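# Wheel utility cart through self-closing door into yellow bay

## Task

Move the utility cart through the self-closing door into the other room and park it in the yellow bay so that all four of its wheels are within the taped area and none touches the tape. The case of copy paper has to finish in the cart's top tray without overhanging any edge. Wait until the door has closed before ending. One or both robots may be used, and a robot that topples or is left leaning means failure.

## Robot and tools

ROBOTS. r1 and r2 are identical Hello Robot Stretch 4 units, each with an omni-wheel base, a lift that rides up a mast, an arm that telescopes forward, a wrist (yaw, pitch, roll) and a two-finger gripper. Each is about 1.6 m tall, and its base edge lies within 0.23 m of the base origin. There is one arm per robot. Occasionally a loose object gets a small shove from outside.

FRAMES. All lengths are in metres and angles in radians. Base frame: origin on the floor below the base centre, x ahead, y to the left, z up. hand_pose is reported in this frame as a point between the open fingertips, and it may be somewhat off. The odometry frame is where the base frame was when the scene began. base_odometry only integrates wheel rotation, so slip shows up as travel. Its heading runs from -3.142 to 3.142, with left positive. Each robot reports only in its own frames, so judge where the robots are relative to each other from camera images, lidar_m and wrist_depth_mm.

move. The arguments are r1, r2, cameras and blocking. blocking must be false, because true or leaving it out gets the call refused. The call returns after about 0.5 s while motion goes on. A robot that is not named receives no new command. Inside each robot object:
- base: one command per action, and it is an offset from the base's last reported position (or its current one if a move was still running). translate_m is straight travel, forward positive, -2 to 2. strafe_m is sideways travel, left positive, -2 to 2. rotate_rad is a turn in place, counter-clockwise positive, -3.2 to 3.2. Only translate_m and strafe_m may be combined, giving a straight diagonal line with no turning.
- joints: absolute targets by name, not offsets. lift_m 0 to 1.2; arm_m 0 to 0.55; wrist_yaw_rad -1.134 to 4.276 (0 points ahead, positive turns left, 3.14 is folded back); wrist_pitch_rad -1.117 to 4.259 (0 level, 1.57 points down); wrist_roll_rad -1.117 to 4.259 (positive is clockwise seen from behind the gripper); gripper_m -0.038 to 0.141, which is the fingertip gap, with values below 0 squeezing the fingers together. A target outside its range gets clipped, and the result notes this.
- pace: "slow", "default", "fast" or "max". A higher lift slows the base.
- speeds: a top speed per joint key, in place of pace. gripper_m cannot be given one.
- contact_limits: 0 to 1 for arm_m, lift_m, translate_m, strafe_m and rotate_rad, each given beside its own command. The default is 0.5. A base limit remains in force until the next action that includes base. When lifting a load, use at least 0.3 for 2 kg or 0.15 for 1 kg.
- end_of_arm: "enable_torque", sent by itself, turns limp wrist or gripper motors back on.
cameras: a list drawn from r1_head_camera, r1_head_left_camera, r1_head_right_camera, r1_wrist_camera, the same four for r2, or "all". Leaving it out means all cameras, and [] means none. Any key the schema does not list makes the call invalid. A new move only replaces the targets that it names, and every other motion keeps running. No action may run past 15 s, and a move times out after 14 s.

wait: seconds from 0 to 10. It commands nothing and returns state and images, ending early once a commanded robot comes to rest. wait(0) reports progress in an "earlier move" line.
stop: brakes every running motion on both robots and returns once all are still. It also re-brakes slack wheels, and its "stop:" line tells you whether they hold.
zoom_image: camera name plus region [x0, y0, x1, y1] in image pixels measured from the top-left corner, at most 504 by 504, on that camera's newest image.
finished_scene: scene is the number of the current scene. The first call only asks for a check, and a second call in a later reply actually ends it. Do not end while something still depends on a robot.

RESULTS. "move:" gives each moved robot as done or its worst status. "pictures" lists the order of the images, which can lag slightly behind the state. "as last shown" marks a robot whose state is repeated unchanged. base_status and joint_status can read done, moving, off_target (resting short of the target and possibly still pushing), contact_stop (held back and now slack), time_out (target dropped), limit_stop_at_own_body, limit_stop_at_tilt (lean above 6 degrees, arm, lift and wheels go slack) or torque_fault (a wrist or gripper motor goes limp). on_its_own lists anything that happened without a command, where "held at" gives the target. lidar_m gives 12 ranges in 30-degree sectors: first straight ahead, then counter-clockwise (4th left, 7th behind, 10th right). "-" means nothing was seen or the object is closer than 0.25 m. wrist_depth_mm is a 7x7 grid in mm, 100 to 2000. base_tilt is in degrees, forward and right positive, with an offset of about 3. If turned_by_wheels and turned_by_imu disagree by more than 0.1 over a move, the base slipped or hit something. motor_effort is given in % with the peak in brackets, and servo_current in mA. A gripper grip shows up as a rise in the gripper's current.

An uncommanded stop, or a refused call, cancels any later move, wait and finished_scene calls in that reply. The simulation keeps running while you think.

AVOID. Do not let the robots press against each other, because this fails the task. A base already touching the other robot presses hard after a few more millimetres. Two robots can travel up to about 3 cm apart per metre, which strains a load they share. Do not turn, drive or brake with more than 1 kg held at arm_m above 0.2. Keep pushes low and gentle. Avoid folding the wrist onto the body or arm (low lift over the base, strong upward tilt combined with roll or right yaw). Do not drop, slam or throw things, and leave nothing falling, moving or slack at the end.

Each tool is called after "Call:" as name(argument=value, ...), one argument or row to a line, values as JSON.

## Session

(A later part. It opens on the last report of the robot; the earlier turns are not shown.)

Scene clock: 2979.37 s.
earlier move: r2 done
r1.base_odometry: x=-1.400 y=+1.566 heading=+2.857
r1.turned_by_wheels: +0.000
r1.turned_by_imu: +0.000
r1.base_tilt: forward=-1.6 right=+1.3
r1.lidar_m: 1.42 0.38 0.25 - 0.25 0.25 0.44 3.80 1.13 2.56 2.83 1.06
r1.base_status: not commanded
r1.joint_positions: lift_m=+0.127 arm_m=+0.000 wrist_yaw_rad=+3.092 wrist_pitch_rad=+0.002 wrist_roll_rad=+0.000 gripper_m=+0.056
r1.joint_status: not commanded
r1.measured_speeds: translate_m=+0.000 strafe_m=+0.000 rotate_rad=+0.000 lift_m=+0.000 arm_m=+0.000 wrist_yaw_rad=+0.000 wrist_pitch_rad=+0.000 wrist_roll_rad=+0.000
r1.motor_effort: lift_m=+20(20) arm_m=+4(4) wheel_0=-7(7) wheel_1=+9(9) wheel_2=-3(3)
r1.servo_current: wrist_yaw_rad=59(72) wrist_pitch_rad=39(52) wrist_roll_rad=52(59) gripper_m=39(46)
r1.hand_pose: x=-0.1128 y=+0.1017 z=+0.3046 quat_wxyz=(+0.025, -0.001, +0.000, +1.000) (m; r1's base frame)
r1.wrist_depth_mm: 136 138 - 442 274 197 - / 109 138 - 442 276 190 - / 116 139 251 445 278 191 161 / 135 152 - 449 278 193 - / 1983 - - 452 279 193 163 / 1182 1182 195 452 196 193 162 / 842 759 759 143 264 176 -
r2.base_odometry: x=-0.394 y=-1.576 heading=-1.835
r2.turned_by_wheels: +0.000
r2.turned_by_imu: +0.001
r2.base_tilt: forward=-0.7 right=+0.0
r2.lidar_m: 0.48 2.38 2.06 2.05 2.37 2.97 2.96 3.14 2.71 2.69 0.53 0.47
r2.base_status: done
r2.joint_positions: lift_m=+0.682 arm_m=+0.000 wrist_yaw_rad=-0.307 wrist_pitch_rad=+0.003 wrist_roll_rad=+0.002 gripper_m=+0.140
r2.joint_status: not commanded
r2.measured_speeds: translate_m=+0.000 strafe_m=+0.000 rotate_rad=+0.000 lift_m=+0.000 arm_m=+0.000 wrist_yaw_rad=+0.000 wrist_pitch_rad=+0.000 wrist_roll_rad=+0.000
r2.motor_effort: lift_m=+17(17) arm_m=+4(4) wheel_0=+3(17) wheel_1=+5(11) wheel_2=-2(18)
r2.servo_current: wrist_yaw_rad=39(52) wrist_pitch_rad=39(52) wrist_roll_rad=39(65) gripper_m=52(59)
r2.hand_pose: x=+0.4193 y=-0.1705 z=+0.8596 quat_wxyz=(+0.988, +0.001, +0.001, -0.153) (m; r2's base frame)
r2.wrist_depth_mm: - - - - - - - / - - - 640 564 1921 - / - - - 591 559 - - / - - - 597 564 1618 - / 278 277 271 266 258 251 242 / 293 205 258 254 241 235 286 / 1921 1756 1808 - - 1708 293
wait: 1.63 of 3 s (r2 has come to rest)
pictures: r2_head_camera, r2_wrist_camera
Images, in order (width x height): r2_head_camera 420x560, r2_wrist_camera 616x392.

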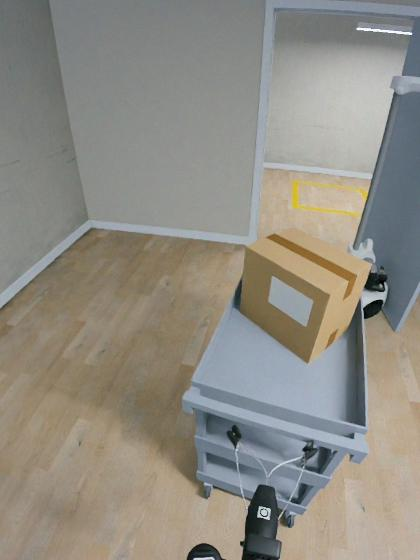

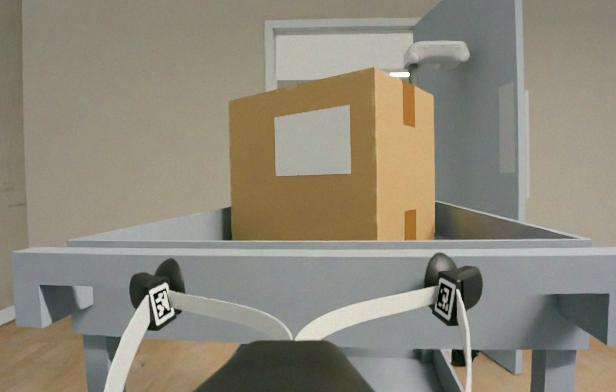

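Call:
move(
  r2={"base": {"translate_m": 0.126, "strafe_m": -0.032}},
  blocking=false,
  cameras=[],
)

Call:
wait(
  seconds=3,
  cameras=["r2_wrist_camera"],
)

Scene clock: 2990.20 s.
move: r2 moving
r1.base_odometry: x=-1.400 y=+1.566 heading=+2.857
r1.turned_by_wheels: +0.000
r1.turned_by_imu: +0.000
r1.base_tilt: forward=-1.6 right=+1.2
r1.lidar_m: 1.39 0.37 0.25 - 0.25 0.25 0.45 3.81 1.14 2.55 2.85 1.02
r1.base_status: not commanded
r1.joint_positions: lift_m=+0.127 arm_m=+0.000 wrist_yaw_rad=+3.092 wrist_pitch_rad=+0.002 wrist_roll_rad=+0.000 gripper_m=+0.056
r1.joint_status: not commanded
r1.measured_speeds: translate_m=+0.000 strafe_m=+0.000 rotate_rad=+0.000 lift_m=+0.000 arm_m=+0.000 wrist_yaw_rad=+0.000 wrist_pitch_rad=+0.000 wrist_roll_rad=+0.000
r1.motor_effort: lift_m=+20(20) arm_m=+4(4) wheel_0=-7(7) wheel_1=+9(9) wheel_2=-2(3)
r1.servo_current: wrist_yaw_rad=46(78) wrist_pitch_rad=33(46) wrist_roll_rad=59(65) gripper_m=33(46)
r1.hand_pose: x=-0.1128 y=+0.1017 z=+0.3046 quat_wxyz=(+0.025, -0.001, +0.000, +1.000) (m; r1's base frame)
r1.wrist_depth_mm: 136 138 - 436 274 197 - / 109 138 - 442 277 191 - / 116 138 252 445 278 191 162 / 135 153 - 449 279 192 - / - - - 455 279 193 163 / 1205 1182 195 455 196 193 163 / 854 759 759 143 264 176 -
r2.base_odometry: x=-0.409 y=-1.604 heading=-1.835
r2.turned_by_wheels: +0.000
r2.turned_by_imu: +0.000
r2.base_tilt: forward=-0.7 right=+0.0
r2.lidar_m: 0.48 2.37 2.03 2.07 2.40 3.01 3.02 3.15 2.72 2.71 0.50 0.45
r2.base_status: translate_m moving; strafe_m moving
r2.joint_positions: lift_m=+0.682 arm_m=+0.000 wrist_yaw_rad=-0.310 wrist_pitch_rad=+0.003 wrist_roll_rad=+0.002 gripper_m=+0.140
r2.joint_status: not commanded
r2.measured_speeds: translate_m=+0.120 strafe_m=-0.032 rotate_rad=+0.002 lift_m=+0.000 arm_m=+0.000 wrist_yaw_rad=-0.015 wrist_pitch_rad=+0.000 wrist_roll_rad=+0.000
r2.motor_effort: lift_m=+16(17) arm_m=+3(4) wheel_0=+12(13) wheel_1=+5(7) wheel_2=-16(16)
r2.servo_current: wrist_yaw_rad=52(52) wrist_pitch_rad=33(46) wrist_roll_rad=52(59) gripper_m=46(52)
r2.hand_pose: x=+0.4188 y=-0.1713 z=+0.8596 quat_wxyz=(+0.988, +0.001, +0.001, -0.155) (m; r2's base frame)
r2.wrist_depth_mm: - - - - - - - / - - - 597 564 1921 - / - - - 580 564 1708 - / - - - 580 569 1661 - / 279 276 268 264 257 247 239 / 267 216 250 303 239 210 287 / 1808 336 1808 - - 1661 -
pictures: none
No camera images: "cameras" was empty.

Scene clock: 2991.40 s.
earlier move: r2 done
r1.base_odometry: x=-1.400 y=+1.566 heading=+2.857
r1.turned_by_wheels: +0.000
r1.turned_by_imu: +0.000
r1.base_tilt: forward=-1.6 right=+1.3
r1.lidar_m: 1.25 0.37 0.25 - 0.25 0.25 0.46 3.80 1.14 2.57 2.84 0.90
r1.base_status: not commanded
r1.joint_positions: lift_m=+0.127 arm_m=+0.000 wrist_yaw_rad=+3.092 wrist_pitch_rad=+0.002 wrist_roll_rad=+0.000 gripper_m=+0.056
r1.joint_status: not commanded
r1.measured_speeds: translate_m=+0.000 strafe_m=+0.000 rotate_rad=+0.000 lift_m=+0.000 arm_m=+0.000 wrist_yaw_rad=+0.000 wrist_pitch_rad=+0.000 wrist_roll_rad=+0.000
r1.motor_effort: lift_m=+20(20) arm_m=+4(4) wheel_0=-6(7) wheel_1=+9(9) wheel_2=-3(3)
r1.servo_current: wrist_yaw_rad=46(78) wrist_pitch_rad=39(46) wrist_roll_rad=59(78) gripper_m=39(46)
r1.hand_pose: x=-0.1128 y=+0.1017 z=+0.3046 quat_wxyz=(+0.025, -0.001, +0.000, +1.000) (m; r1's base frame)
r1.wrist_depth_mm: 136 138 - 439 274 198 - / 109 138 - 439 276 191 - / 116 139 251 445 278 191 162 / 135 152 - 452 279 192 - / 1983 - - 455 281 193 163 / 1182 1205 194 452 196 192 162 / 831 741 759 143 264 176 -
r2.base_odometry: x=-0.457 y=-1.689 heading=-1.835
r2.turned_by_wheels: +0.000
r2.turned_by_imu: +0.000
r2.base_tilt: forward=-0.7 right=+0.0
r2.lidar_m: 0.52 2.38 2.04 2.04 2.34 3.10 3.10 3.10 2.69 2.70 0.54 0.52
r2.base_status: done
r2.joint_positions: lift_m=+0.682 arm_m=+0.000 wrist_yaw_rad=-0.310 wrist_pitch_rad=+0.003 wrist_roll_rad=+0.002 gripper_m=+0.140
r2.joint_status: not commanded
r2.measured_speeds: translate_m=+0.000 strafe_m=+0.000 rotate_rad=+0.000 lift_m=+0.000 arm_m=+0.000 wrist_yaw_rad=+0.000 wrist_pitch_rad=+0.000 wrist_roll_rad=+0.000
r2.motor_effort: lift_m=+16(17) arm_m=+4(4) wheel_0=+3(13) wheel_1=+3(7) wheel_2=-4(18)
r2.servo_current: wrist_yaw_rad=39(59) wrist_pitch_rad=39(46) wrist_roll_rad=52(59) gripper_m=52(59)
r2.hand_pose: x=+0.4189 y=-0.1712 z=+0.8596 quat_wxyz=(+0.988, +0.001, +0.001, -0.154) (m; r2's base frame)
r2.wrist_depth_mm: - - - - - - - / - - - - 640 1921 - / - - - 676 585 1537 - / - - - 683 597 - - / - 340 324 314 293 278 270 / - 343 377 362 200 327 322 / 1863 1708 1983 - - - 325
wait: 1.20 of 3 s (r2 has come to rest)
pictures: r2_wrist_camera
Images, in order (width x height): r2_wrist_camera 616x392.

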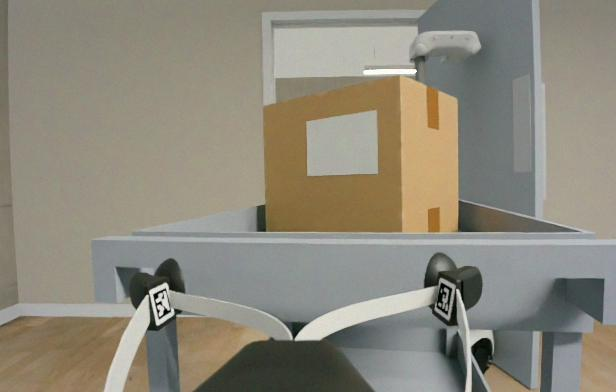

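Call:
move(
  blocking=false,
  cameras=["r2_wrist_camera", "r2_head_camera"],
)

Scene clock: 3016.30 s.
r1.base_odometry: x=-1.400 y=+1.566 heading=+2.857
r1.turned_by_wheels: +0.000
r1.turned_by_imu: +0.000
r1.base_tilt: forward=-1.6 right=+1.3
r1.lidar_m: 1.24 0.39 0.25 - 0.25 0.25 0.48 3.79 1.15 2.56 2.86 0.89
r1.base_status: not commanded
r1.joint_positions: lift_m=+0.127 arm_m=+0.000 wrist_yaw_rad=+3.092 wrist_pitch_rad=+0.002 wrist_roll_rad=+0.000 gripper_m=+0.056
r1.joint_status: not commanded
r1.measured_speeds: translate_m=+0.000 strafe_m=+0.000 rotate_rad=+0.000 lift_m=+0.000 arm_m=+0.000 wrist_yaw_rad=+0.000 wrist_pitch_rad=+0.000 wrist_roll_rad=+0.000
r1.motor_effort: lift_m=+20(20) arm_m=+4(4) wheel_0=-7(7) wheel_1=+9(9) wheel_2=-2(3)
r1.servo_current: wrist_yaw_rad=52(78) wrist_pitch_rad=46(46) wrist_roll_rad=46(78) gripper_m=33(46)
r1.hand_pose: x=-0.1128 y=+0.1017 z=+0.3046 quat_wxyz=(+0.025, -0.001, +0.000, +1.000) (m; r1's base frame)
r1.wrist_depth_mm: 136 138 - 439 274 197 - / 109 138 - 442 276 190 - / 116 139 250 445 278 191 161 / 135 153 - 452 279 192 - / 1921 - - 455 281 192 163 / 1160 1205 195 455 197 193 162 / 842 759 759 144 265 176 -
r2.base_odometry: x=-0.457 y=-1.689 heading=-1.835
r2.turned_by_wheels: +0.000
r2.turned_by_imu: +0.000
r2.base_tilt: forward=-0.7 right=+0.1
r2.lidar_m: 0.54 2.36 2.04 2.06 2.36 3.09 3.10 3.11 2.69 2.67 0.56 0.52
r2.base_status: done
r2.joint_positions: lift_m=+0.682 arm_m=+0.000 wrist_yaw_rad=-0.310 wrist_pitch_rad=+0.003 wrist_roll_rad=+0.002 gripper_m=+0.140
r2.joint_status: not commanded
r2.measured_speeds: translate_m=+0.000 strafe_m=+0.000 rotate_rad=+0.000 lift_m=+0.000 arm_m=+0.000 wrist_yaw_rad=+0.000 wrist_pitch_rad=+0.000 wrist_roll_rad=+0.000
r2.motor_effort: lift_m=+16(17) arm_m=+4(4) wheel_0=+4(13) wheel_1=+4(7) wheel_2=-4(18)
r2.servo_current: wrist_yaw_rad=39(59) wrist_pitch_rad=46(46) wrist_roll_rad=52(59) gripper_m=52(59)
r2.hand_pose: x=+0.4189 y=-0.1712 z=+0.8596 quat_wxyz=(+0.988, +0.001, +0.001, -0.154) (m; r2's base frame)
r2.wrist_depth_mm: - - - - - - - / - - - - 634 1863 - / - - - 683 591 1576 - / - - - 691 597 - - / - 343 325 315 296 278 271 / - 345 379 364 200 329 325 / 1983 1708 1863 - - - 332
pictures: r2_head_camera, r2_wrist_camera
Images, in order (width x height): r2_head_camera 420x560, r2_wrist_camera 616x392.

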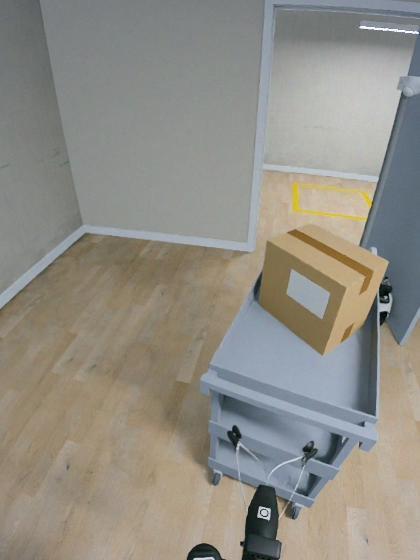

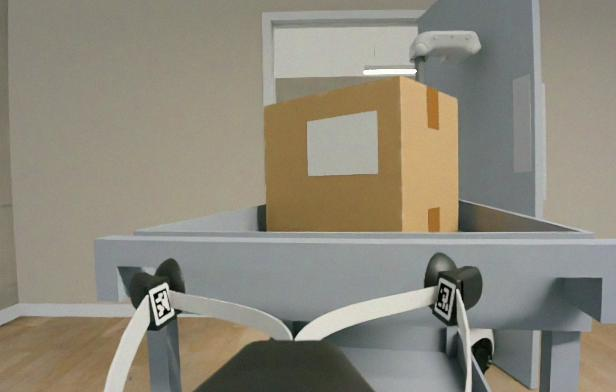

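Call:
move(
  r2={"joints": {"wrist_roll_rad": 1.564, "wrist_yaw_rad": -0.2, "gripper_m": 0.12}},
  blocking=false,
  cameras=[],
)

Call:
wait(
  seconds=2.5,
  cameras=["r2_wrist_camera", "r2_head_camera"],
)

Scene clock: 3051.30 s.
move: r2 moving
r1.base_odometry: x=-1.400 y=+1.566 heading=+2.857
r1.turned_by_wheels: +0.000
r1.turned_by_imu: +0.000
r1.base_tilt: forward=-1.6 right=+1.2
r1.lidar_m: 1.26 0.37 0.25 - 0.25 0.25 0.43 3.80 1.15 2.58 2.85 0.89
r1.base_status: not commanded
r1.joint_positions: lift_m=+0.127 arm_m=+0.000 wrist_yaw_rad=+3.092 wrist_pitch_rad=+0.002 wrist_roll_rad=+0.000 gripper_m=+0.056
r1.joint_status: not commanded
r1.measured_speeds: translate_m=+0.000 strafe_m=+0.000 rotate_rad=+0.000 lift_m=+0.000 arm_m=+0.000 wrist_yaw_rad=+0.000 wrist_pitch_rad=+0.000 wrist_roll_rad=+0.000
r1.motor_effort: lift_m=+20(20) arm_m=+4(4) wheel_0=-6(7) wheel_1=+9(9) wheel_2=-3(3)
r1.servo_current: wrist_yaw_rad=46(59) wrist_pitch_rad=39(52) wrist_roll_rad=52(59) gripper_m=46(46)
r1.hand_pose: x=-0.1128 y=+0.1017 z=+0.3046 quat_wxyz=(+0.025, -0.001, +0.000, +1.000) (m; r1's base frame)
r1.wrist_depth_mm: 136 138 - 439 274 197 - / 109 138 - 442 277 190 - / 116 139 250 442 278 191 161 / 135 153 - 445 279 191 - / 1921 - - 455 279 193 163 / 1205 1205 195 449 197 193 163 / 842 759 759 143 265 177 -
r2.base_odometry: x=-0.457 y=-1.689 heading=-1.835
r2.turned_by_wheels: +0.000
r2.turned_by_imu: +0.000
r2.base_tilt: forward=-0.7 right=+0.1
r2.lidar_m: 0.52 2.35 2.06 2.04 2.37 3.11 3.09 3.11 2.68 2.70 0.55 0.51
r2.base_status: not commanded
r2.joint_positions: lift_m=+0.682 arm_m=+0.000 wrist_yaw_rad=-0.203 wrist_pitch_rad=+0.003 wrist_roll_rad=+0.589 gripper_m=+0.129
r2.joint_status: wrist_yaw_rad moving; wrist_roll_rad moving; gripper_m moving
r2.measured_speeds: translate_m=+0.000 strafe_m=+0.000 rotate_rad=+0.000 lift_m=+0.000 arm_m=+0.000 wrist_yaw_rad=+0.000 wrist_pitch_rad=+0.000 wrist_roll_rad=+1.820
r2.motor_effort: lift_m=+16(17) arm_m=+4(4) wheel_0=+3(4) wheel_1=+4(4) wheel_2=-4(4)
r2.servo_current: wrist_yaw_rad=52(98) wrist_pitch_rad=33(46) wrist_roll_rad=91(104) gripper_m=52(91)
r2.hand_pose: x=+0.4357 y=-0.1437 z=+0.8596 quat_wxyz=(+0.952, +0.289, -0.028, -0.097) (m; r2's base frame)
r2.wrist_depth_mm: - - - - 634 - - / - - - 634 559 640 459 / - - - 683 564 286 247 / - - - 732 286 315 304 / - - - 310 342 330 842 / - - 324 370 189 - - / - - 382 - - - -
pictures: none
No camera images: "cameras" was empty.

Scene clock: 3052.30 s.
earlier move: r2 done
r1.base_odometry: x=-1.400 y=+1.566 heading=+2.857
r1.turned_by_wheels: +0.000
r1.turned_by_imu: +0.000
r1.base_tilt: forward=-1.6 right=+1.3
r1.lidar_m: 1.24 0.38 0.25 - 0.25 0.25 0.46 3.78 1.15 2.54 2.84 0.89
r1.base_status: not commanded
r1.joint_positions: lift_m=+0.127 arm_m=+0.000 wrist_yaw_rad=+3.092 wrist_pitch_rad=+0.002 wrist_roll_rad=+0.000 gripper_m=+0.056
r1.joint_status: not commanded
r1.measured_speeds: translate_m=+0.000 strafe_m=+0.000 rotate_rad=+0.000 lift_m=+0.000 arm_m=+0.000 wrist_yaw_rad=+0.000 wrist_pitch_rad=+0.000 wrist_roll_rad=+0.000
r1.motor_effort: lift_m=+20(20) arm_m=+4(4) wheel_0=-7(7) wheel_1=+9(9) wheel_2=-2(3)
r1.servo_current: wrist_yaw_rad=52(72) wrist_pitch_rad=39(52) wrist_roll_rad=46(59) gripper_m=39(46)
r1.hand_pose: x=-0.1128 y=+0.1017 z=+0.3046 quat_wxyz=(+0.025, -0.001, +0.000, +1.000) (m; r1's base frame)
r1.wrist_depth_mm: 136 138 - 442 276 197 - / 109 138 - 442 276 190 - / 116 139 251 445 278 191 161 / 135 152 - 449 279 192 - / 1983 - - 455 278 193 162 / 1205 1205 194 455 196 193 163 / 854 759 759 143 264 176 -
r2.base_odometry: x=-0.457 y=-1.689 heading=-1.835
r2.turned_by_wheels: +0.000
r2.turned_by_imu: +0.000
r2.base_tilt: forward=-0.7 right=+0.1
r2.lidar_m: 0.52 2.38 2.03 2.06 2.38 3.09 3.11 3.12 2.71 2.68 0.55 0.51
r2.base_status: not commanded
r2.joint_positions: lift_m=+0.682 arm_m=+0.000 wrist_yaw_rad=-0.203 wrist_pitch_rad=+0.003 wrist_roll_rad=+1.562 gripper_m=+0.120
r2.joint_status: all done
r2.measured_speeds: translate_m=+0.000 strafe_m=+0.000 rotate_rad=+0.000 lift_m=+0.000 arm_m=+0.000 wrist_yaw_rad=+0.000 wrist_pitch_rad=+0.000 wrist_roll_rad=+0.000
r2.motor_effort: lift_m=+17(17) arm_m=+4(4) wheel_0=+4(4) wheel_1=+4(4) wheel_2=-4(5)
r2.servo_current: wrist_yaw_rad=39(98) wrist_pitch_rad=46(46) wrist_roll_rad=46(104) gripper_m=52(91)
r2.hand_pose: x=+0.4357 y=-0.1437 z=+0.8596 quat_wxyz=(+0.706, +0.700, -0.070, -0.073) (m; r2's base frame)
r2.wrist_depth_mm: - - 661 307 312 - - / - - 554 325 327 - - / - - 603 338 340 917 - / - - 699 353 355 - - / - - - 370 370 - - / - - 202 314 213 517 488 / - - - - 415 1499 413
wait: 1.00 of 2.5 s (r2 has come to rest)
pictures: r2_head_camera, r2_wrist_camera
Images, in order (width x height): r2_head_camera 420x560, r2_wrist_camera 616x392.

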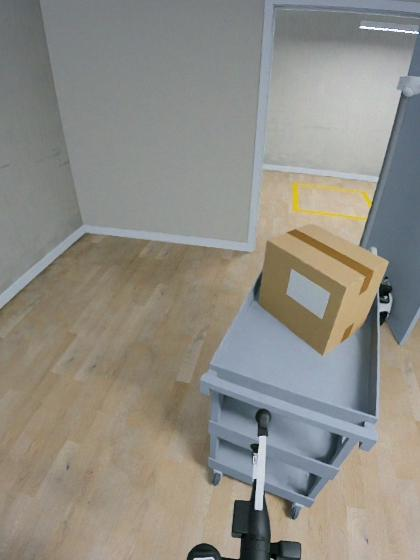

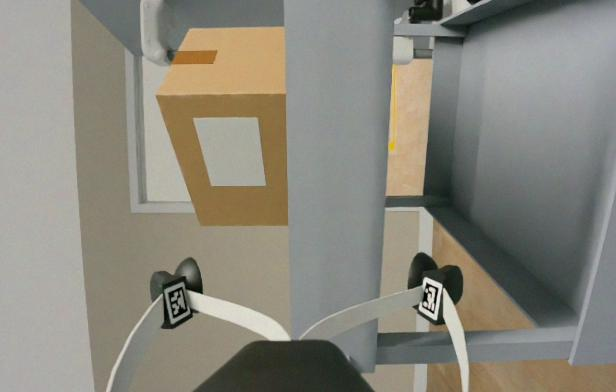

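Call:
move(
  r2={"base": {"translate_m": 0.122, "strafe_m": -0.007}, "pace": "slow"},
  blocking=false,
  cameras=[],
)

Call:
wait(
  seconds=3,
  cameras=["r2_head_camera", "r2_wrist_camera"],
)

Scene clock: 3085.37 s.
move: r2 moving
r1.base_odometry: x=-1.400 y=+1.566 heading=+2.857
r1.turned_by_wheels: +0.000
r1.turned_by_imu: +0.000
r1.base_tilt: forward=-1.6 right=+1.3
r1.lidar_m: 2.01 0.35 0.25 - 0.25 0.25 0.47 3.78 1.15 2.55 2.83 0.89
r1.base_status: not commanded
r1.joint_positions: lift_m=+0.127 arm_m=+0.000 wrist_yaw_rad=+3.092 wrist_pitch_rad=+0.002 wrist_roll_rad=+0.000 gripper_m=+0.056
r1.joint_status: not commanded
r1.measured_speeds: translate_m=+0.000 strafe_m=+0.000 rotate_rad=+0.000 lift_m=+0.000 arm_m=+0.000 wrist_yaw_rad=+0.000 wrist_pitch_rad=+0.000 wrist_roll_rad=+0.000
r1.motor_effort: lift_m=+20(20) arm_m=+4(4) wheel_0=-7(7) wheel_1=+9(9) wheel_2=-2(3)
r1.servo_current: wrist_yaw_rad=59(78) wrist_pitch_rad=33(52) wrist_roll_rad=46(59) gripper_m=39(46)
r1.hand_pose: x=-0.1128 y=+0.1017 z=+0.3046 quat_wxyz=(+0.025, -0.001, +0.000, +1.000) (m; r1's base frame)
r1.wrist_depth_mm: 136 138 - 442 274 198 - / 109 138 - 445 277 191 - / 116 139 250 445 277 191 161 / 135 153 - 449 279 192 - / 1983 - - 449 279 193 162 / 1205 1205 195 455 198 193 162 / 854 750 750 143 264 176 -
r2.base_odometry: x=-0.461 y=-1.701 heading=-1.835
r2.turned_by_wheels: +0.000
r2.turned_by_imu: +0.001
r2.base_tilt: forward=-0.7 right=+0.1
r2.lidar_m: 0.51 2.37 2.03 2.04 2.36 3.09 3.12 3.12 2.67 2.69 0.56 0.50
r2.base_status: translate_m moving; strafe_m moving
r2.joint_positions: lift_m=+0.682 arm_m=+0.000 wrist_yaw_rad=-0.203 wrist_pitch_rad=+0.003 wrist_roll_rad=+1.562 gripper_m=+0.120
r2.joint_status: not commanded
r2.measured_speeds: translate_m=+0.048 strafe_m=-0.003 rotate_rad=-0.002 lift_m=+0.000 arm_m=+0.000 wrist_yaw_rad=+0.000 wrist_pitch_rad=+0.000 wrist_roll_rad=+0.000
r2.motor_effort: lift_m=+16(17) arm_m=+4(4) wheel_0=+5(10) wheel_1=+6(7) wheel_2=-10(11)
r2.servo_current: wrist_yaw_rad=39(65) wrist_pitch_rad=33(46) wrist_roll_rad=59(59) gripper_m=52(59)
r2.hand_pose: x=+0.4357 y=-0.1437 z=+0.8596 quat_wxyz=(+0.706, +0.700, -0.070, -0.073) (m; r2's base frame)
r2.wrist_depth_mm: - - 634 298 303 842 - / - - 544 312 315 - - / - - 591 325 329 931 - / - - 683 345 345 - - / - - - 357 362 - - / - - 202 306 198 1430 500 / - - - - 407 402 1060
pictures: none
No camera images: "cameras" was empty.

Scene clock: 3087.37 s.
earlier move: r2 done
r1.base_odometry: x=-1.400 y=+1.566 heading=+2.857
r1.turned_by_wheels: +0.000
r1.turned_by_imu: +0.000
r1.base_tilt: forward=-1.6 right=+1.3
r1.lidar_m: 1.25 0.36 0.25 - 0.25 0.25 0.46 3.79 1.14 2.53 2.85 0.88
r1.base_status: not commanded
r1.joint_positions: lift_m=+0.127 arm_m=+0.000 wrist_yaw_rad=+3.092 wrist_pitch_rad=+0.002 wrist_roll_rad=+0.000 gripper_m=+0.056
r1.joint_status: not commanded
r1.measured_speeds: translate_m=+0.000 strafe_m=+0.000 rotate_rad=+0.000 lift_m=+0.000 arm_m=+0.000 wrist_yaw_rad=+0.000 wrist_pitch_rad=+0.000 wrist_roll_rad=+0.000
r1.motor_effort: lift_m=+20(20) arm_m=+4(4) wheel_0=-6(7) wheel_1=+9(9) wheel_2=-2(3)
r1.servo_current: wrist_yaw_rad=39(78) wrist_pitch_rad=39(52) wrist_roll_rad=46(72) gripper_m=39(46)
r1.hand_pose: x=-0.1128 y=+0.1017 z=+0.3046 quat_wxyz=(+0.025, -0.001, +0.000, +1.000) (m; r1's base frame)
r1.wrist_depth_mm: 136 138 - 442 274 196 - / 109 138 - 445 274 191 - / 116 139 250 449 278 190 161 / 135 153 - 449 278 192 - / 1921 - - 449 279 193 163 / 1205 1205 195 455 197 192 163 / 866 759 750 143 264 177 -
r2.base_odometry: x=-0.496 y=-1.805 heading=-1.834
r2.turned_by_wheels: +0.000
r2.turned_by_imu: +0.001
r2.base_tilt: forward=-0.7 right=+0.0
r2.lidar_m: 0.44 2.33 2.02 2.02 2.35 3.22 3.23 3.15 2.73 2.74 0.43 0.40
r2.base_status: done
r2.joint_positions: lift_m=+0.682 arm_m=+0.000 wrist_yaw_rad=-0.203 wrist_pitch_rad=+0.003 wrist_roll_rad=+1.562 gripper_m=+0.120
r2.joint_status: not commanded
r2.measured_speeds: translate_m=+0.000 strafe_m=+0.000 rotate_rad=+0.000 lift_m=+0.000 arm_m=+0.000 wrist_yaw_rad=+0.000 wrist_pitch_rad=+0.000 wrist_roll_rad=+0.000
r2.motor_effort: lift_m=+16(17) arm_m=+4(4) wheel_0=+6(11) wheel_1=+5(7) wheel_2=-6(11)
r2.servo_current: wrist_yaw_rad=46(65) wrist_pitch_rad=33(46) wrist_roll_rad=46(65) gripper_m=46(59)
r2.hand_pose: x=+0.4357 y=-0.1437 z=+0.8596 quat_wxyz=(+0.706, +0.700, -0.070, -0.073) (m; r2's base frame)
r2.wrist_depth_mm: - 488 459 154 208 - - / - 466 445 161 217 778 - / - - 508 169 226 - - / - - 591 233 236 - - / - - - 183 245 1708 - / - - 203 189 214 1366 480 / - - - - - 1397 1078
wait: 2.00 of 3 s (r2 has come to rest)
pictures: r2_head_camera, r2_wrist_camera
Images, in order (width x height): r2_head_camera 420x560, r2_wrist_camera 616x392.

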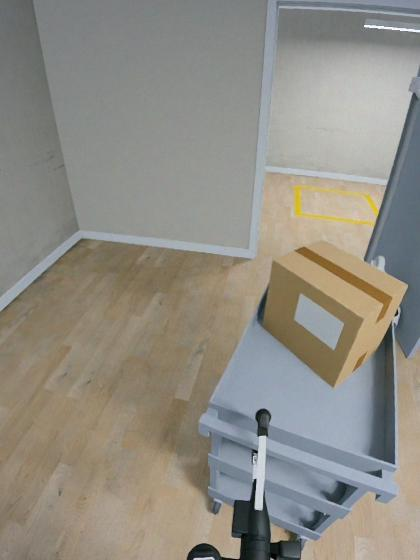

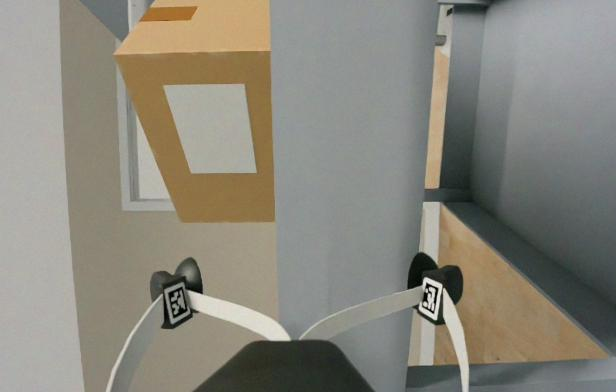

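Call:
move(
  r2={"joints": {"gripper_m": -0.02}},
  blocking=false,
  cameras=[],
)

Call:
wait(
  seconds=3,
  cameras=["r2_wrist_camera", "r2_head_camera"],
)

Scene clock: 3103.57 s.
move: r2 moving
r1.base_odometry: x=-1.400 y=+1.566 heading=+2.857
r1.turned_by_wheels: +0.000
r1.turned_by_imu: +0.000
r1.base_tilt: forward=-1.6 right=+1.2
r1.lidar_m: 1.26 0.40 0.25 - 0.26 0.25 0.46 3.81 1.14 2.54 2.84 0.88
r1.base_status: not commanded
r1.joint_positions: lift_m=+0.127 arm_m=+0.000 wrist_yaw_rad=+3.092 wrist_pitch_rad=+0.002 wrist_roll_rad=+0.000 gripper_m=+0.056
r1.joint_status: not commanded
r1.measured_speeds: translate_m=+0.000 strafe_m=+0.000 rotate_rad=+0.000 lift_m=+0.000 arm_m=+0.000 wrist_yaw_rad=+0.000 wrist_pitch_rad=+0.000 wrist_roll_rad=+0.000
r1.motor_effort: lift_m=+20(20) arm_m=+4(4) wheel_0=-6(7) wheel_1=+9(9) wheel_2=-3(3)
r1.servo_current: wrist_yaw_rad=39(65) wrist_pitch_rad=39(52) wrist_roll_rad=59(59) gripper_m=39(46)
r1.hand_pose: x=-0.1128 y=+0.1017 z=+0.3046 quat_wxyz=(+0.025, -0.001, +0.000, +1.000) (m; r1's base frame)
r1.wrist_depth_mm: 136 138 - 436 274 197 - / 109 138 - 439 276 191 - / 116 139 250 445 277 191 161 / 135 153 - 449 279 193 - / - - - 455 279 192 162 / 1205 1205 195 459 197 193 163 / 854 759 759 143 265 176 -
r2.base_odometry: x=-0.496 y=-1.805 heading=-1.834
r2.turned_by_wheels: +0.000
r2.turned_by_imu: +0.000
r2.base_tilt: forward=-0.7 right=+0.0
r2.lidar_m: 0.42 2.33 2.01 2.01 2.36 3.21 3.21 3.14 2.73 2.73 0.42 0.40
r2.base_status: not commanded
r2.joint_positions: lift_m=+0.682 arm_m=+0.000 wrist_yaw_rad=-0.203 wrist_pitch_rad=+0.003 wrist_roll_rad=+1.562 gripper_m=+0.106
r2.joint_status: gripper_m moving
r2.measured_speeds: translate_m=+0.000 strafe_m=+0.000 rotate_rad=+0.000 lift_m=+0.000 arm_m=+0.000 wrist_yaw_rad=+0.000 wrist_pitch_rad=+0.000 wrist_roll_rad=+0.000
r2.motor_effort: lift_m=+16(17) arm_m=+4(4) wheel_0=+6(6) wheel_1=+5(5) wheel_2=-6(6)
r2.servo_current: wrist_yaw_rad=52(59) wrist_pitch_rad=39(46) wrist_roll_rad=59(59) gripper_m=104(104)
r2.hand_pose: x=+0.4357 y=-0.1437 z=+0.8596 quat_wxyz=(+0.706, +0.700, -0.070, -0.073) (m; r2's base frame)
r2.wrist_depth_mm: - 484 459 154 208 - - / - 469 449 161 218 778 - / - - 508 169 226 - - / - - 597 231 236 - - / - - - 183 244 1808 - / - - 197 189 191 1499 477 / - - - - - 312 1060
pictures: none
No camera images: "cameras" was empty.

Scene clock: 3105.20 s.
earlier move: r2 done
r1.base_odometry: x=-1.400 y=+1.566 heading=+2.857
r1.turned_by_wheels: +0.000
r1.turned_by_imu: +0.000
r1.base_tilt: forward=-1.6 right=+1.2
r1.lidar_m: 5.08 0.37 0.25 - 0.25 0.25 0.45 3.77 1.14 2.56 2.84 0.89
r1.base_status: not commanded
r1.joint_positions: lift_m=+0.127 arm_m=+0.000 wrist_yaw_rad=+3.092 wrist_pitch_rad=+0.002 wrist_roll_rad=+0.000 gripper_m=+0.056
r1.joint_status: not commanded
r1.measured_speeds: translate_m=+0.000 strafe_m=+0.000 rotate_rad=+0.000 lift_m=+0.000 arm_m=+0.000 wrist_yaw_rad=+0.000 wrist_pitch_rad=+0.000 wrist_roll_rad=+0.000
r1.motor_effort: lift_m=+20(20) arm_m=+4(4) wheel_0=-6(7) wheel_1=+9(9) wheel_2=-3(3)
r1.servo_current: wrist_yaw_rad=59(72) wrist_pitch_rad=39(52) wrist_roll_rad=65(65) gripper_m=39(52)
r1.hand_pose: x=-0.1128 y=+0.1017 z=+0.3046 quat_wxyz=(+0.025, -0.001, +0.000, +1.000) (m; r1's base frame)
r1.wrist_depth_mm: 136 138 - 439 276 197 - / 109 138 - 442 276 190 - / 116 139 250 445 278 191 161 / 135 152 - 452 281 192 - / - - - 452 281 193 162 / 1205 1205 195 455 196 193 162 / 854 750 750 143 264 175 -
r2.base_odometry: x=-0.496 y=-1.805 heading=-1.835
r2.turned_by_wheels: +0.000
r2.turned_by_imu: +0.000
r2.base_tilt: forward=-0.7 right=+0.1
r2.lidar_m: 0.43 2.34 2.03 2.03 2.33 3.22 3.23 3.15 2.72 2.73 0.42 0.39
r2.base_status: not commanded
r2.joint_positions: lift_m=+0.682 arm_m=+0.000 wrist_yaw_rad=-0.202 wrist_pitch_rad=+0.003 wrist_roll_rad=+1.562 gripper_m=-0.019
r2.joint_status: all done
r2.measured_speeds: translate_m=+0.000 strafe_m=+0.000 rotate_rad=+0.000 lift_m=+0.000 arm_m=+0.000 wrist_yaw_rad=+0.000 wrist_pitch_rad=+0.000 wrist_roll_rad=+0.000
r2.motor_effort: lift_m=+16(17) arm_m=+4(4) wheel_0=+4(6) wheel_1=+5(5) wheel_2=-5(7)
r2.servo_current: wrist_yaw_rad=52(65) wrist_pitch_rad=39(52) wrist_roll_rad=39(59) gripper_m=117(215)
r2.hand_pose: x=+0.4359 y=-0.1435 z=+0.8596 quat_wxyz=(+0.706, +0.701, -0.070, -0.072) (m; r2's base frame)
r2.wrist_depth_mm: - 473 449 146 201 - - / - 449 439 153 208 778 - / - - 500 158 218 - - / - - 580 166 228 - - / - - - 175 237 1808 - / - - 187 182 179 1661 1205 / - - - - 259 296 1138
wait: 1.63 of 3 s (r2 has come to rest)
pictures: r2_head_camera, r2_wrist_camera
Images, in order (width x height): r2_head_camera 420x560, r2_wrist_camera 616x392.

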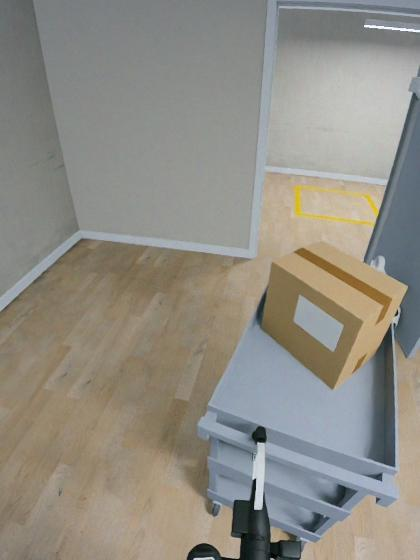

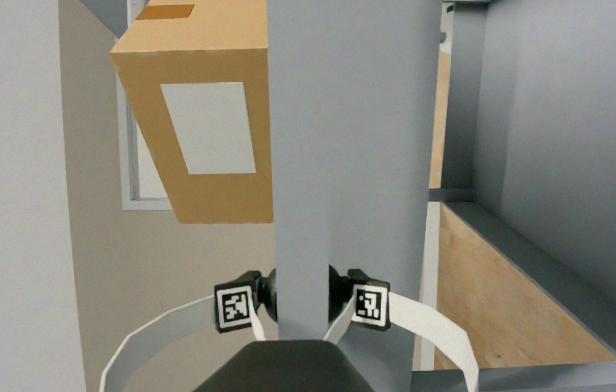

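Call:
move(
  r2={"base": {"translate_m": -0.399, "strafe_m": 0.034}, "pace": "slow"},
  blocking=false,
  cameras=[],
)

Call:
wait(
  seconds=8,
  cameras=["r2_wrist_camera", "r2_head_camera"],
)

Scene clock: 3115.03 s.
move: r2 moving
r1.base_odometry: x=-1.400 y=+1.566 heading=+2.857
r1.turned_by_wheels: +0.000
r1.turned_by_imu: +0.000
r1.base_tilt: forward=-1.5 right=+1.3
r1.lidar_m: 1.26 0.36 0.25 - 0.25 0.25 0.46 3.80 1.16 2.59 2.86 0.88
r1.base_status: not commanded
r1.joint_positions: lift_m=+0.127 arm_m=+0.000 wrist_yaw_rad=+3.092 wrist_pitch_rad=+0.002 wrist_roll_rad=+0.000 gripper_m=+0.056
r1.joint_status: not commanded
r1.measured_speeds: translate_m=+0.000 strafe_m=+0.000 rotate_rad=+0.000 lift_m=+0.000 arm_m=+0.000 wrist_yaw_rad=+0.000 wrist_pitch_rad=+0.000 wrist_roll_rad=+0.000
r1.motor_effort: lift_m=+20(20) arm_m=+4(4) wheel_0=-6(7) wheel_1=+9(9) wheel_2=-2(3)
r1.servo_current: wrist_yaw_rad=46(65) wrist_pitch_rad=39(46) wrist_roll_rad=52(59) gripper_m=39(46)
r1.hand_pose: x=-0.1128 y=+0.1017 z=+0.3046 quat_wxyz=(+0.025, -0.001, +0.000, +1.000) (m; r1's base frame)
r1.wrist_depth_mm: 136 138 - 439 273 196 - / 109 138 - 439 276 191 - / 116 139 251 445 278 191 161 / 135 152 - 449 278 192 - / 1921 - - 452 279 193 163 / 1182 1205 195 455 197 193 162 / 831 759 750 144 265 176 -
r2.base_odometry: x=-0.492 y=-1.794 heading=-1.835
r2.turned_by_wheels: +0.000
r2.turned_by_imu: +0.001
r2.base_tilt: forward=-0.6 right=+0.1
r2.lidar_m: 0.41 2.32 2.04 2.03 2.33 3.19 3.22 3.13 2.73 2.73 0.43 0.39
r2.base_status: translate_m moving; strafe_m moving
r2.joint_positions: lift_m=+0.682 arm_m=+0.000 wrist_yaw_rad=-0.200 wrist_pitch_rad=+0.003 wrist_roll_rad=+1.562 gripper_m=-0.019
r2.joint_status: not commanded
r2.measured_speeds: translate_m=-0.048 strafe_m=+0.004 rotate_rad=+0.000 lift_m=+0.000 arm_m=+0.000 wrist_yaw_rad=+0.011 wrist_pitch_rad=+0.000 wrist_roll_rad=+0.000
r2.motor_effort: lift_m=+16(17) arm_m=+4(4) wheel_0=-4(10) wheel_1=-7(7) wheel_2=+12(12)
r2.servo_current: wrist_yaw_rad=52(65) wrist_pitch_rad=46(46) wrist_roll_rad=39(52) gripper_m=111(111)
r2.hand_pose: x=+0.4362 y=-0.1429 z=+0.8596 quat_wxyz=(+0.706, +0.701, -0.069, -0.072) (m; r2's base frame)
r2.wrist_depth_mm: - 473 445 147 200 - - / - 449 439 153 208 768 - / - - 496 159 217 - - / - - 580 166 228 - - / - - - 175 238 1708 - / - - 187 182 179 1618 1205 / - - - - 259 296 1138
pictures: none
No camera images: "cameras" was empty.

Scene clock: 3119.83 s.
earlier move: r2 done
r1.base_odometry: x=-1.400 y=+1.566 heading=+2.857
r1.turned_by_wheels: +0.000
r1.turned_by_imu: +0.000
r1.base_tilt: forward=-1.6 right=+1.3
r1.lidar_m: 1.25 0.38 0.25 - 0.25 0.25 0.46 3.81 1.15 2.56 2.84 1.18
r1.base_status: not commanded
r1.joint_positions: lift_m=+0.127 arm_m=+0.000 wrist_yaw_rad=+3.092 wrist_pitch_rad=+0.002 wrist_roll_rad=+0.000 gripper_m=+0.056
r1.joint_status: not commanded
r1.measured_speeds: translate_m=+0.000 strafe_m=+0.000 rotate_rad=+0.000 lift_m=+0.000 arm_m=+0.000 wrist_yaw_rad=+0.000 wrist_pitch_rad=+0.000 wrist_roll_rad=+0.000
r1.motor_effort: lift_m=+20(20) arm_m=+4(4) wheel_0=-6(7) wheel_1=+9(9) wheel_2=-3(3)
r1.servo_current: wrist_yaw_rad=39(65) wrist_pitch_rad=33(52) wrist_roll_rad=46(72) gripper_m=46(46)
r1.hand_pose: x=-0.1128 y=+0.1017 z=+0.3046 quat_wxyz=(+0.025, -0.001, +0.000, +1.000) (m; r1's base frame)
r1.wrist_depth_mm: 136 138 - 442 274 198 - / 109 138 - 439 276 191 - / 116 139 251 442 278 191 161 / 135 153 - 449 279 192 - / 1983 - - 455 279 192 163 / 1205 1205 195 455 197 193 163 / 842 759 759 143 265 175 -
r2.base_odometry: x=-0.359 y=-1.429 heading=-1.835
r2.turned_by_wheels: -0.001
r2.turned_by_imu: -0.001
r2.base_tilt: forward=-0.6 right=+0.1
r2.lidar_m: 0.40 2.42 2.10 2.12 2.47 2.84 2.79 3.07 2.67 2.66 0.47 0.39
r2.base_status: done
r2.joint_positions: lift_m=+0.682 arm_m=+0.000 wrist_yaw_rad=-0.201 wrist_pitch_rad=+0.003 wrist_roll_rad=+1.562 gripper_m=-0.019
r2.joint_status: not commanded
r2.measured_speeds: translate_m=+0.000 strafe_m=+0.000 rotate_rad=+0.000 lift_m=+0.000 arm_m=+0.000 wrist_yaw_rad=+0.000 wrist_pitch_rad=+0.000 wrist_roll_rad=+0.000
r2.motor_effort: lift_m=+16(17) arm_m=+4(4) wheel_0=-8(14) wheel_1=-4(8) wheel_2=+4(13)
r2.servo_current: wrist_yaw_rad=33(65) wrist_pitch_rad=46(46) wrist_roll_rad=46(65) gripper_m=98(117)
r2.hand_pose: x=+0.4360 y=-0.1432 z=+0.8596 quat_wxyz=(+0.706, +0.701, -0.070, -0.072) (m; r2's base frame)
r2.wrist_depth_mm: - - - 180 241 1708 - / - - 569 180 240 831 - / - - 477 181 241 831 - / - - 525 181 241 842 - / - - 574 182 242 842 - / - - 187 182 179 549 - / - - - - 243 1661 1229
wait: 4.80 of 8 s (r2 has come to rest)
pictures: r2_head_camera, r2_wrist_camera
Images, in order (width x height): r2_head_camera 420x560, r2_wrist_camera 616x392.

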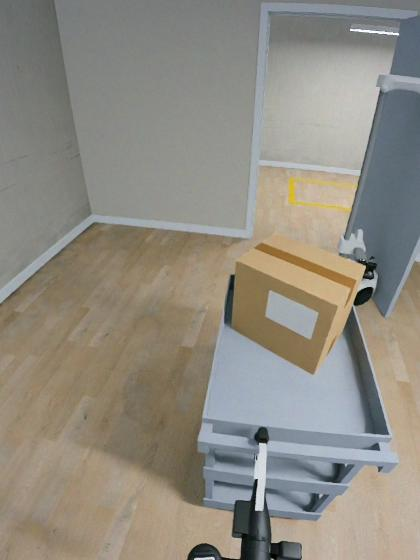

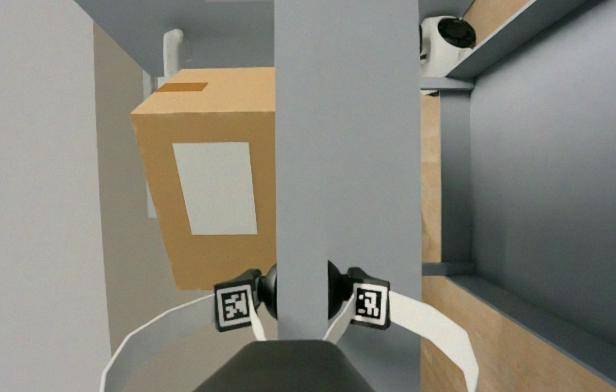

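Call:
move(
  r2={"base": {"translate_m": 0.25, "strafe_m": -0.013}, "pace": "slow"},
  blocking=false,
  cameras=[],
)

Call:
wait(
  seconds=8,
  cameras=["r2_wrist_camera", "r2_head_camera"],
)

Scene clock: 3144.17 s.
move: r2 moving
r1.base_odometry: x=-1.400 y=+1.566 heading=+2.857
r1.turned_by_wheels: +0.000
r1.turned_by_imu: +0.000
r1.base_tilt: forward=-1.6 right=+1.3
r1.lidar_m: 1.26 0.36 0.25 - 0.25 0.25 0.45 3.81 1.16 2.54 2.84 1.20
r1.base_status: not commanded
r1.joint_positions: lift_m=+0.127 arm_m=+0.000 wrist_yaw_rad=+3.092 wrist_pitch_rad=+0.002 wrist_roll_rad=+0.000 gripper_m=+0.056
r1.joint_status: not commanded
r1.measured_speeds: translate_m=+0.000 strafe_m=+0.000 rotate_rad=+0.000 lift_m=+0.000 arm_m=+0.000 wrist_yaw_rad=+0.000 wrist_pitch_rad=+0.000 wrist_roll_rad=+0.000
r1.motor_effort: lift_m=+20(20) arm_m=+4(4) wheel_0=-6(7) wheel_1=+9(9) wheel_2=-2(3)
r1.servo_current: wrist_yaw_rad=52(52) wrist_pitch_rad=52(52) wrist_roll_rad=46(59) gripper_m=39(46)
r1.hand_pose: x=-0.1128 y=+0.1017 z=+0.3046 quat_wxyz=(+0.025, -0.001, +0.000, +1.000) (m; r1's base frame)
r1.wrist_depth_mm: 136 138 - 439 276 196 - / 109 138 - 442 277 190 - / 116 139 251 445 277 192 161 / 135 153 - 452 281 193 - / 1983 - - 452 281 193 163 / 1229 1205 195 459 196 193 163 / 842 750 759 143 264 176 -
r2.base_odometry: x=-0.363 y=-1.440 heading=-1.835
r2.turned_by_wheels: +0.000
r2.turned_by_imu: +0.001
r2.base_tilt: forward=-0.7 right=+0.0
r2.lidar_m: 0.39 2.41 2.10 2.09 2.47 2.84 2.84 3.05 2.64 2.65 0.49 0.41
r2.base_status: translate_m moving; strafe_m moving
r2.joint_positions: lift_m=+0.682 arm_m=+0.000 wrist_yaw_rad=-0.201 wrist_pitch_rad=+0.003 wrist_roll_rad=+1.562 gripper_m=-0.019
r2.joint_status: not commanded
r2.measured_speeds: translate_m=+0.049 strafe_m=-0.002 rotate_rad=+0.000 lift_m=+0.000 arm_m=+0.000 wrist_yaw_rad=+0.000 wrist_pitch_rad=+0.000 wrist_roll_rad=+0.000
r2.motor_effort: lift_m=+16(17) arm_m=+4(4) wheel_0=+5(6) wheel_1=+6(8) wheel_2=-10(12)
r2.servo_current: wrist_yaw_rad=39(52) wrist_pitch_rad=39(46) wrist_roll_rad=52(65) gripper_m=85(111)
r2.hand_pose: x=+0.4360 y=-0.1432 z=+0.8596 quat_wxyz=(+0.706, +0.701, -0.070, -0.072) (m; r2's base frame)
r2.wrist_depth_mm: - - - 169 229 1708 - / - - 530 170 229 - - / - - 469 169 230 - - / - - 512 230 231 - - / - - 569 171 233 - - / - - 189 172 182 1708 - / - - - - 232 1661 1205
pictures: none
No camera images: "cameras" was empty.

Scene clock: 3147.47 s.
earlier move: r2 done
r1.base_odometry: x=-1.400 y=+1.566 heading=+2.857
r1.turned_by_wheels: +0.000
r1.turned_by_imu: +0.000
r1.base_tilt: forward=-1.6 right=+1.3
r1.lidar_m: 1.33 0.37 0.25 - 0.25 0.25 0.46 3.78 1.15 2.56 2.84 1.02
r1.base_status: not commanded
r1.joint_positions: lift_m=+0.127 arm_m=+0.000 wrist_yaw_rad=+3.092 wrist_pitch_rad=+0.002 wrist_roll_rad=+0.000 gripper_m=+0.056
r1.joint_status: not commanded
r1.measured_speeds: translate_m=+0.000 strafe_m=+0.000 rotate_rad=+0.000 lift_m=+0.000 arm_m=+0.000 wrist_yaw_rad=+0.000 wrist_pitch_rad=+0.000 wrist_roll_rad=+0.000
r1.motor_effort: lift_m=+20(20) arm_m=+4(4) wheel_0=-6(7) wheel_1=+9(9) wheel_2=-2(3)
r1.servo_current: wrist_yaw_rad=59(78) wrist_pitch_rad=46(52) wrist_roll_rad=39(72) gripper_m=46(46)
r1.hand_pose: x=-0.1128 y=+0.1017 z=+0.3046 quat_wxyz=(+0.025, -0.001, +0.000, +1.000) (m; r1's base frame)
r1.wrist_depth_mm: 136 138 - 442 274 197 - / 109 138 - 442 276 190 - / 116 139 250 449 277 191 162 / 135 153 - 452 278 191 - / 1921 - - 452 279 193 162 / 1205 1229 193 455 196 193 163 / 842 759 759 143 265 177 -
r2.base_odometry: x=-0.437 y=-1.667 heading=-1.835
r2.turned_by_wheels: +0.000
r2.turned_by_imu: +0.000
r2.base_tilt: forward=-0.7 right=+0.1
r2.lidar_m: 0.41 2.36 2.03 2.03 2.36 3.06 3.05 3.13 2.72 2.70 0.45 0.41
r2.base_status: done
r2.joint_positions: lift_m=+0.682 arm_m=+0.000 wrist_yaw_rad=-0.202 wrist_pitch_rad=+0.003 wrist_roll_rad=+1.562 gripper_m=-0.019
r2.joint_status: not commanded
r2.measured_speeds: translate_m=+0.000 strafe_m=+0.000 rotate_rad=+0.000 lift_m=+0.000 arm_m=+0.000 wrist_yaw_rad=+0.000 wrist_pitch_rad=+0.000 wrist_roll_rad=+0.000
r2.motor_effort: lift_m=+17(17) arm_m=+4(4) wheel_0=+6(10) wheel_1=+4(8) wheel_2=-8(15)
r2.servo_current: wrist_yaw_rad=39(59) wrist_pitch_rad=39(46) wrist_roll_rad=46(65) gripper_m=78(111)
r2.hand_pose: x=+0.4359 y=-0.1435 z=+0.8595 quat_wxyz=(+0.706, +0.701, -0.070, -0.072) (m; r2's base frame)
r2.wrist_depth_mm: - - - 160 218 741 - / - 517 445 162 220 - - / - 492 469 164 224 - - / - - 525 167 227 831 - / - - 597 169 230 - - / - - 189 171 181 1576 496 / - - - - 236 1808 1182
wait: 3.30 of 8 s (r2 has come to rest)
pictures: r2_head_camera, r2_wrist_camera
Images, in order (width x height): r2_head_camera 420x560, r2_wrist_camera 616x392.

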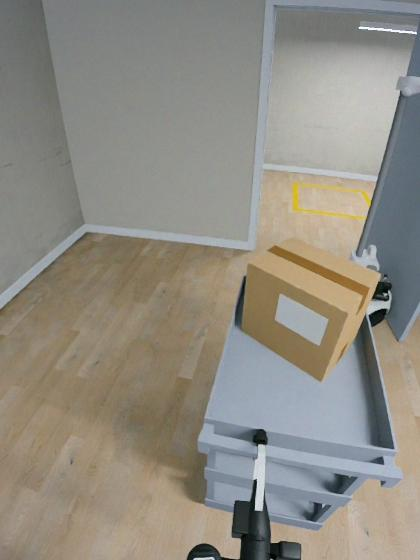

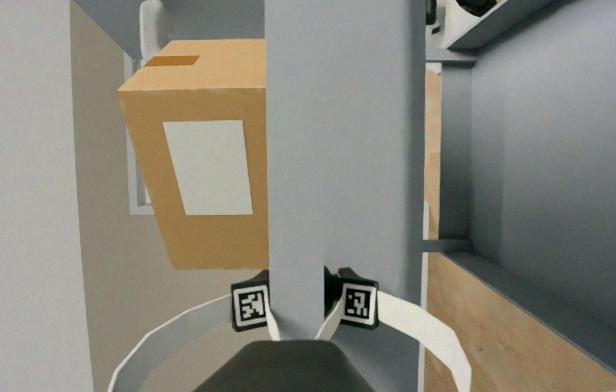

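Call:
move(
  r2={"base": {"translate_m": 0.225, "strafe_m": -0.11}, "joints": {"wrist_yaw_rad": 0.0}, "speeds": {"wrist_yaw_rad": 0.075}, "pace": "slow"},
  blocking=false,
  cameras=[],
)

Call:
wait(
  seconds=8,
  cameras=["r2_wrist_camera", "r2_head_camera"],
)

Scene clock: 3180.00 s.
move: r2 moving
r1.base_odometry: x=-1.400 y=+1.566 heading=+2.857
r1.turned_by_wheels: +0.000
r1.turned_by_imu: +0.000
r1.base_tilt: forward=-1.6 right=+1.2
r1.lidar_m: 1.33 0.37 0.25 - 0.26 0.25 0.46 3.79 1.15 2.54 2.84 0.98
r1.base_status: not commanded
r1.joint_positions: lift_m=+0.127 arm_m=+0.000 wrist_yaw_rad=+3.092 wrist_pitch_rad=+0.002 wrist_roll_rad=+0.000 gripper_m=+0.056
r1.joint_status: not commanded
r1.measured_speeds: translate_m=+0.000 strafe_m=+0.000 rotate_rad=+0.000 lift_m=+0.000 arm_m=+0.000 wrist_yaw_rad=+0.000 wrist_pitch_rad=+0.000 wrist_roll_rad=+0.000
r1.motor_effort: lift_m=+20(20) arm_m=+4(4) wheel_0=-7(7) wheel_1=+9(9) wheel_2=-2(3)
r1.servo_current: wrist_yaw_rad=39(65) wrist_pitch_rad=39(46) wrist_roll_rad=46(59) gripper_m=46(46)
r1.hand_pose: x=-0.1128 y=+0.1017 z=+0.3046 quat_wxyz=(+0.025, -0.001, +0.000, +1.000) (m; r1's base frame)
r1.wrist_depth_mm: 136 138 - 436 276 197 - / 109 138 - 445 276 190 - / 116 139 250 445 278 191 161 / 135 153 - 449 281 192 - / 1983 - - 455 281 192 162 / 1182 1182 195 455 196 193 163 / 831 741 759 143 263 176 -
r2.base_odometry: x=-0.446 y=-1.677 heading=-1.835
r2.turned_by_wheels: +0.000
r2.turned_by_imu: +0.001
r2.base_tilt: forward=-0.7 right=+0.1
r2.lidar_m: 0.40 2.36 2.04 2.03 2.36 3.08 3.08 3.14 2.70 2.72 0.45 0.41
r2.base_status: translate_m moving; strafe_m moving
r2.joint_positions: lift_m=+0.682 arm_m=+0.000 wrist_yaw_rad=-0.179 wrist_pitch_rad=+0.003 wrist_roll_rad=+1.562 gripper_m=-0.019
r2.joint_status: wrist_yaw_rad moving
r2.measured_speeds: translate_m=+0.049 strafe_m=-0.024 rotate_rad=+0.000 lift_m=+0.000 arm_m=+0.000 wrist_yaw_rad=+0.096 wrist_pitch_rad=+0.000 wrist_roll_rad=+0.000
r2.motor_effort: lift_m=+17(17) arm_m=+4(4) wheel_0=+8(12) wheel_1=+4(5) wheel_2=-12(14)
r2.servo_current: wrist_yaw_rad=72(111) wrist_pitch_rad=39(46) wrist_roll_rad=46(52) gripper_m=72(85)
r2.hand_pose: x=+0.4392 y=-0.1373 z=+0.8595 quat_wxyz=(+0.707, +0.701, -0.062, -0.064) (m; r2's base frame)
r2.wrist_depth_mm: - - 564 156 213 750 - / - 452 449 158 216 - - / - 496 473 162 221 - - / - - 530 165 225 831 - / - - 603 168 229 - - / - - 189 171 180 1618 484 / - - - - - 1921 1205
pictures: none
No camera images: "cameras" was empty.

Scene clock: 3183.17 s.
earlier move: r2 done
r1.base_odometry: x=-1.400 y=+1.566 heading=+2.857
r1.turned_by_wheels: +0.000
r1.turned_by_imu: +0.000
r1.base_tilt: forward=-1.6 right=+1.3
r1.lidar_m: 1.83 0.38 0.25 - 0.25 0.25 0.46 3.83 1.12 2.56 1.04 0.78
r1.base_status: not commanded
r1.joint_positions: lift_m=+0.127 arm_m=+0.000 wrist_yaw_rad=+3.092 wrist_pitch_rad=+0.002 wrist_roll_rad=+0.000 gripper_m=+0.056
r1.joint_status: not commanded
r1.measured_speeds: translate_m=+0.000 strafe_m=+0.000 rotate_rad=+0.000 lift_m=+0.000 arm_m=+0.000 wrist_yaw_rad=+0.000 wrist_pitch_rad=+0.000 wrist_roll_rad=+0.000
r1.motor_effort: lift_m=+20(20) arm_m=+4(4) wheel_0=-7(7) wheel_1=+9(9) wheel_2=-3(3)
r1.servo_current: wrist_yaw_rad=52(78) wrist_pitch_rad=46(52) wrist_roll_rad=52(65) gripper_m=46(52)
r1.hand_pose: x=-0.1128 y=+0.1017 z=+0.3046 quat_wxyz=(+0.025, -0.001, +0.000, +1.000) (m; r1's base frame)
r1.wrist_depth_mm: 136 138 - 439 273 197 - / 109 138 - 439 276 190 - / 116 139 251 445 277 191 161 / 135 153 - 445 278 191 - / 1921 - - 452 279 193 163 / 1182 1182 194 452 197 193 163 / 842 759 759 144 265 176 -
r2.base_odometry: x=-0.601 y=-1.855 heading=-1.835
r2.turned_by_wheels: +0.000
r2.turned_by_imu: +0.002
r2.base_tilt: forward=-0.7 right=+0.0
r2.lidar_m: 0.42 2.42 2.10 2.07 2.45 3.31 3.29 3.07 2.66 2.67 0.43 0.38
r2.base_status: done
r2.joint_positions: lift_m=+0.682 arm_m=+0.000 wrist_yaw_rad=+0.000 wrist_pitch_rad=+0.003 wrist_roll_rad=+1.562 gripper_m=-0.019
r2.joint_status: all done
r2.measured_speeds: translate_m=+0.000 strafe_m=+0.000 rotate_rad=+0.000 lift_m=+0.000 arm_m=+0.000 wrist_yaw_rad=+0.000 wrist_pitch_rad=+0.000 wrist_roll_rad=+0.000
r2.motor_effort: lift_m=+17(17) arm_m=+4(4) wheel_0=+5(14) wheel_1=+5(7) wheel_2=-5(14)
r2.servo_current: wrist_yaw_rad=46(111) wrist_pitch_rad=39(52) wrist_roll_rad=46(65) gripper_m=65(85)
r2.hand_pose: x=+0.4593 y=-0.0874 z=+0.8595 quat_wxyz=(+0.710, +0.704, +0.001, -0.001) (m; r2's base frame)
r2.wrist_depth_mm: - 392 379 110 165 - - / - 462 445 120 177 - - / - - 539 127 190 - - / - - - 137 206 1708 - / - - - 152 224 1618 480 / - - 190 163 177 1618 1205 / - - - - 287 291 294
wait: 3.17 of 8 s (r2 has come to rest)
pictures: r2_head_camera, r2_wrist_camera
Images, in order (width x height): r2_head_camera 420x560, r2_wrist_camera 616x392.

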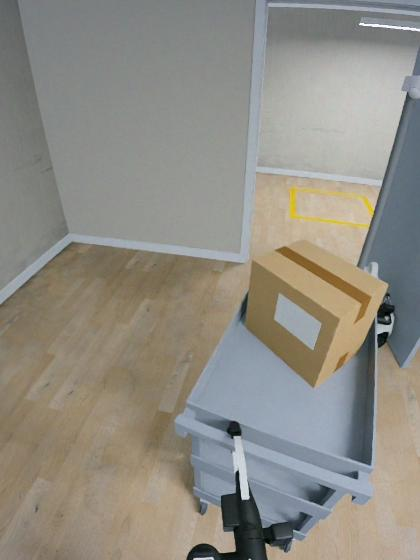

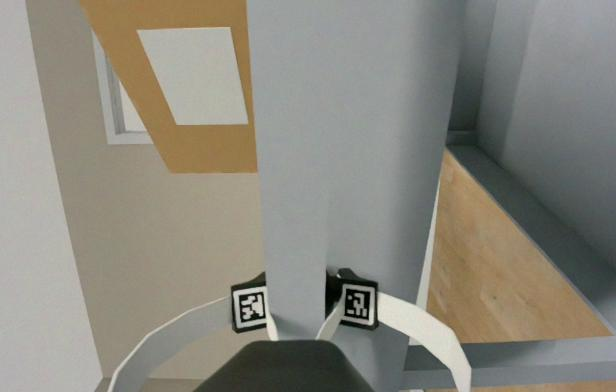

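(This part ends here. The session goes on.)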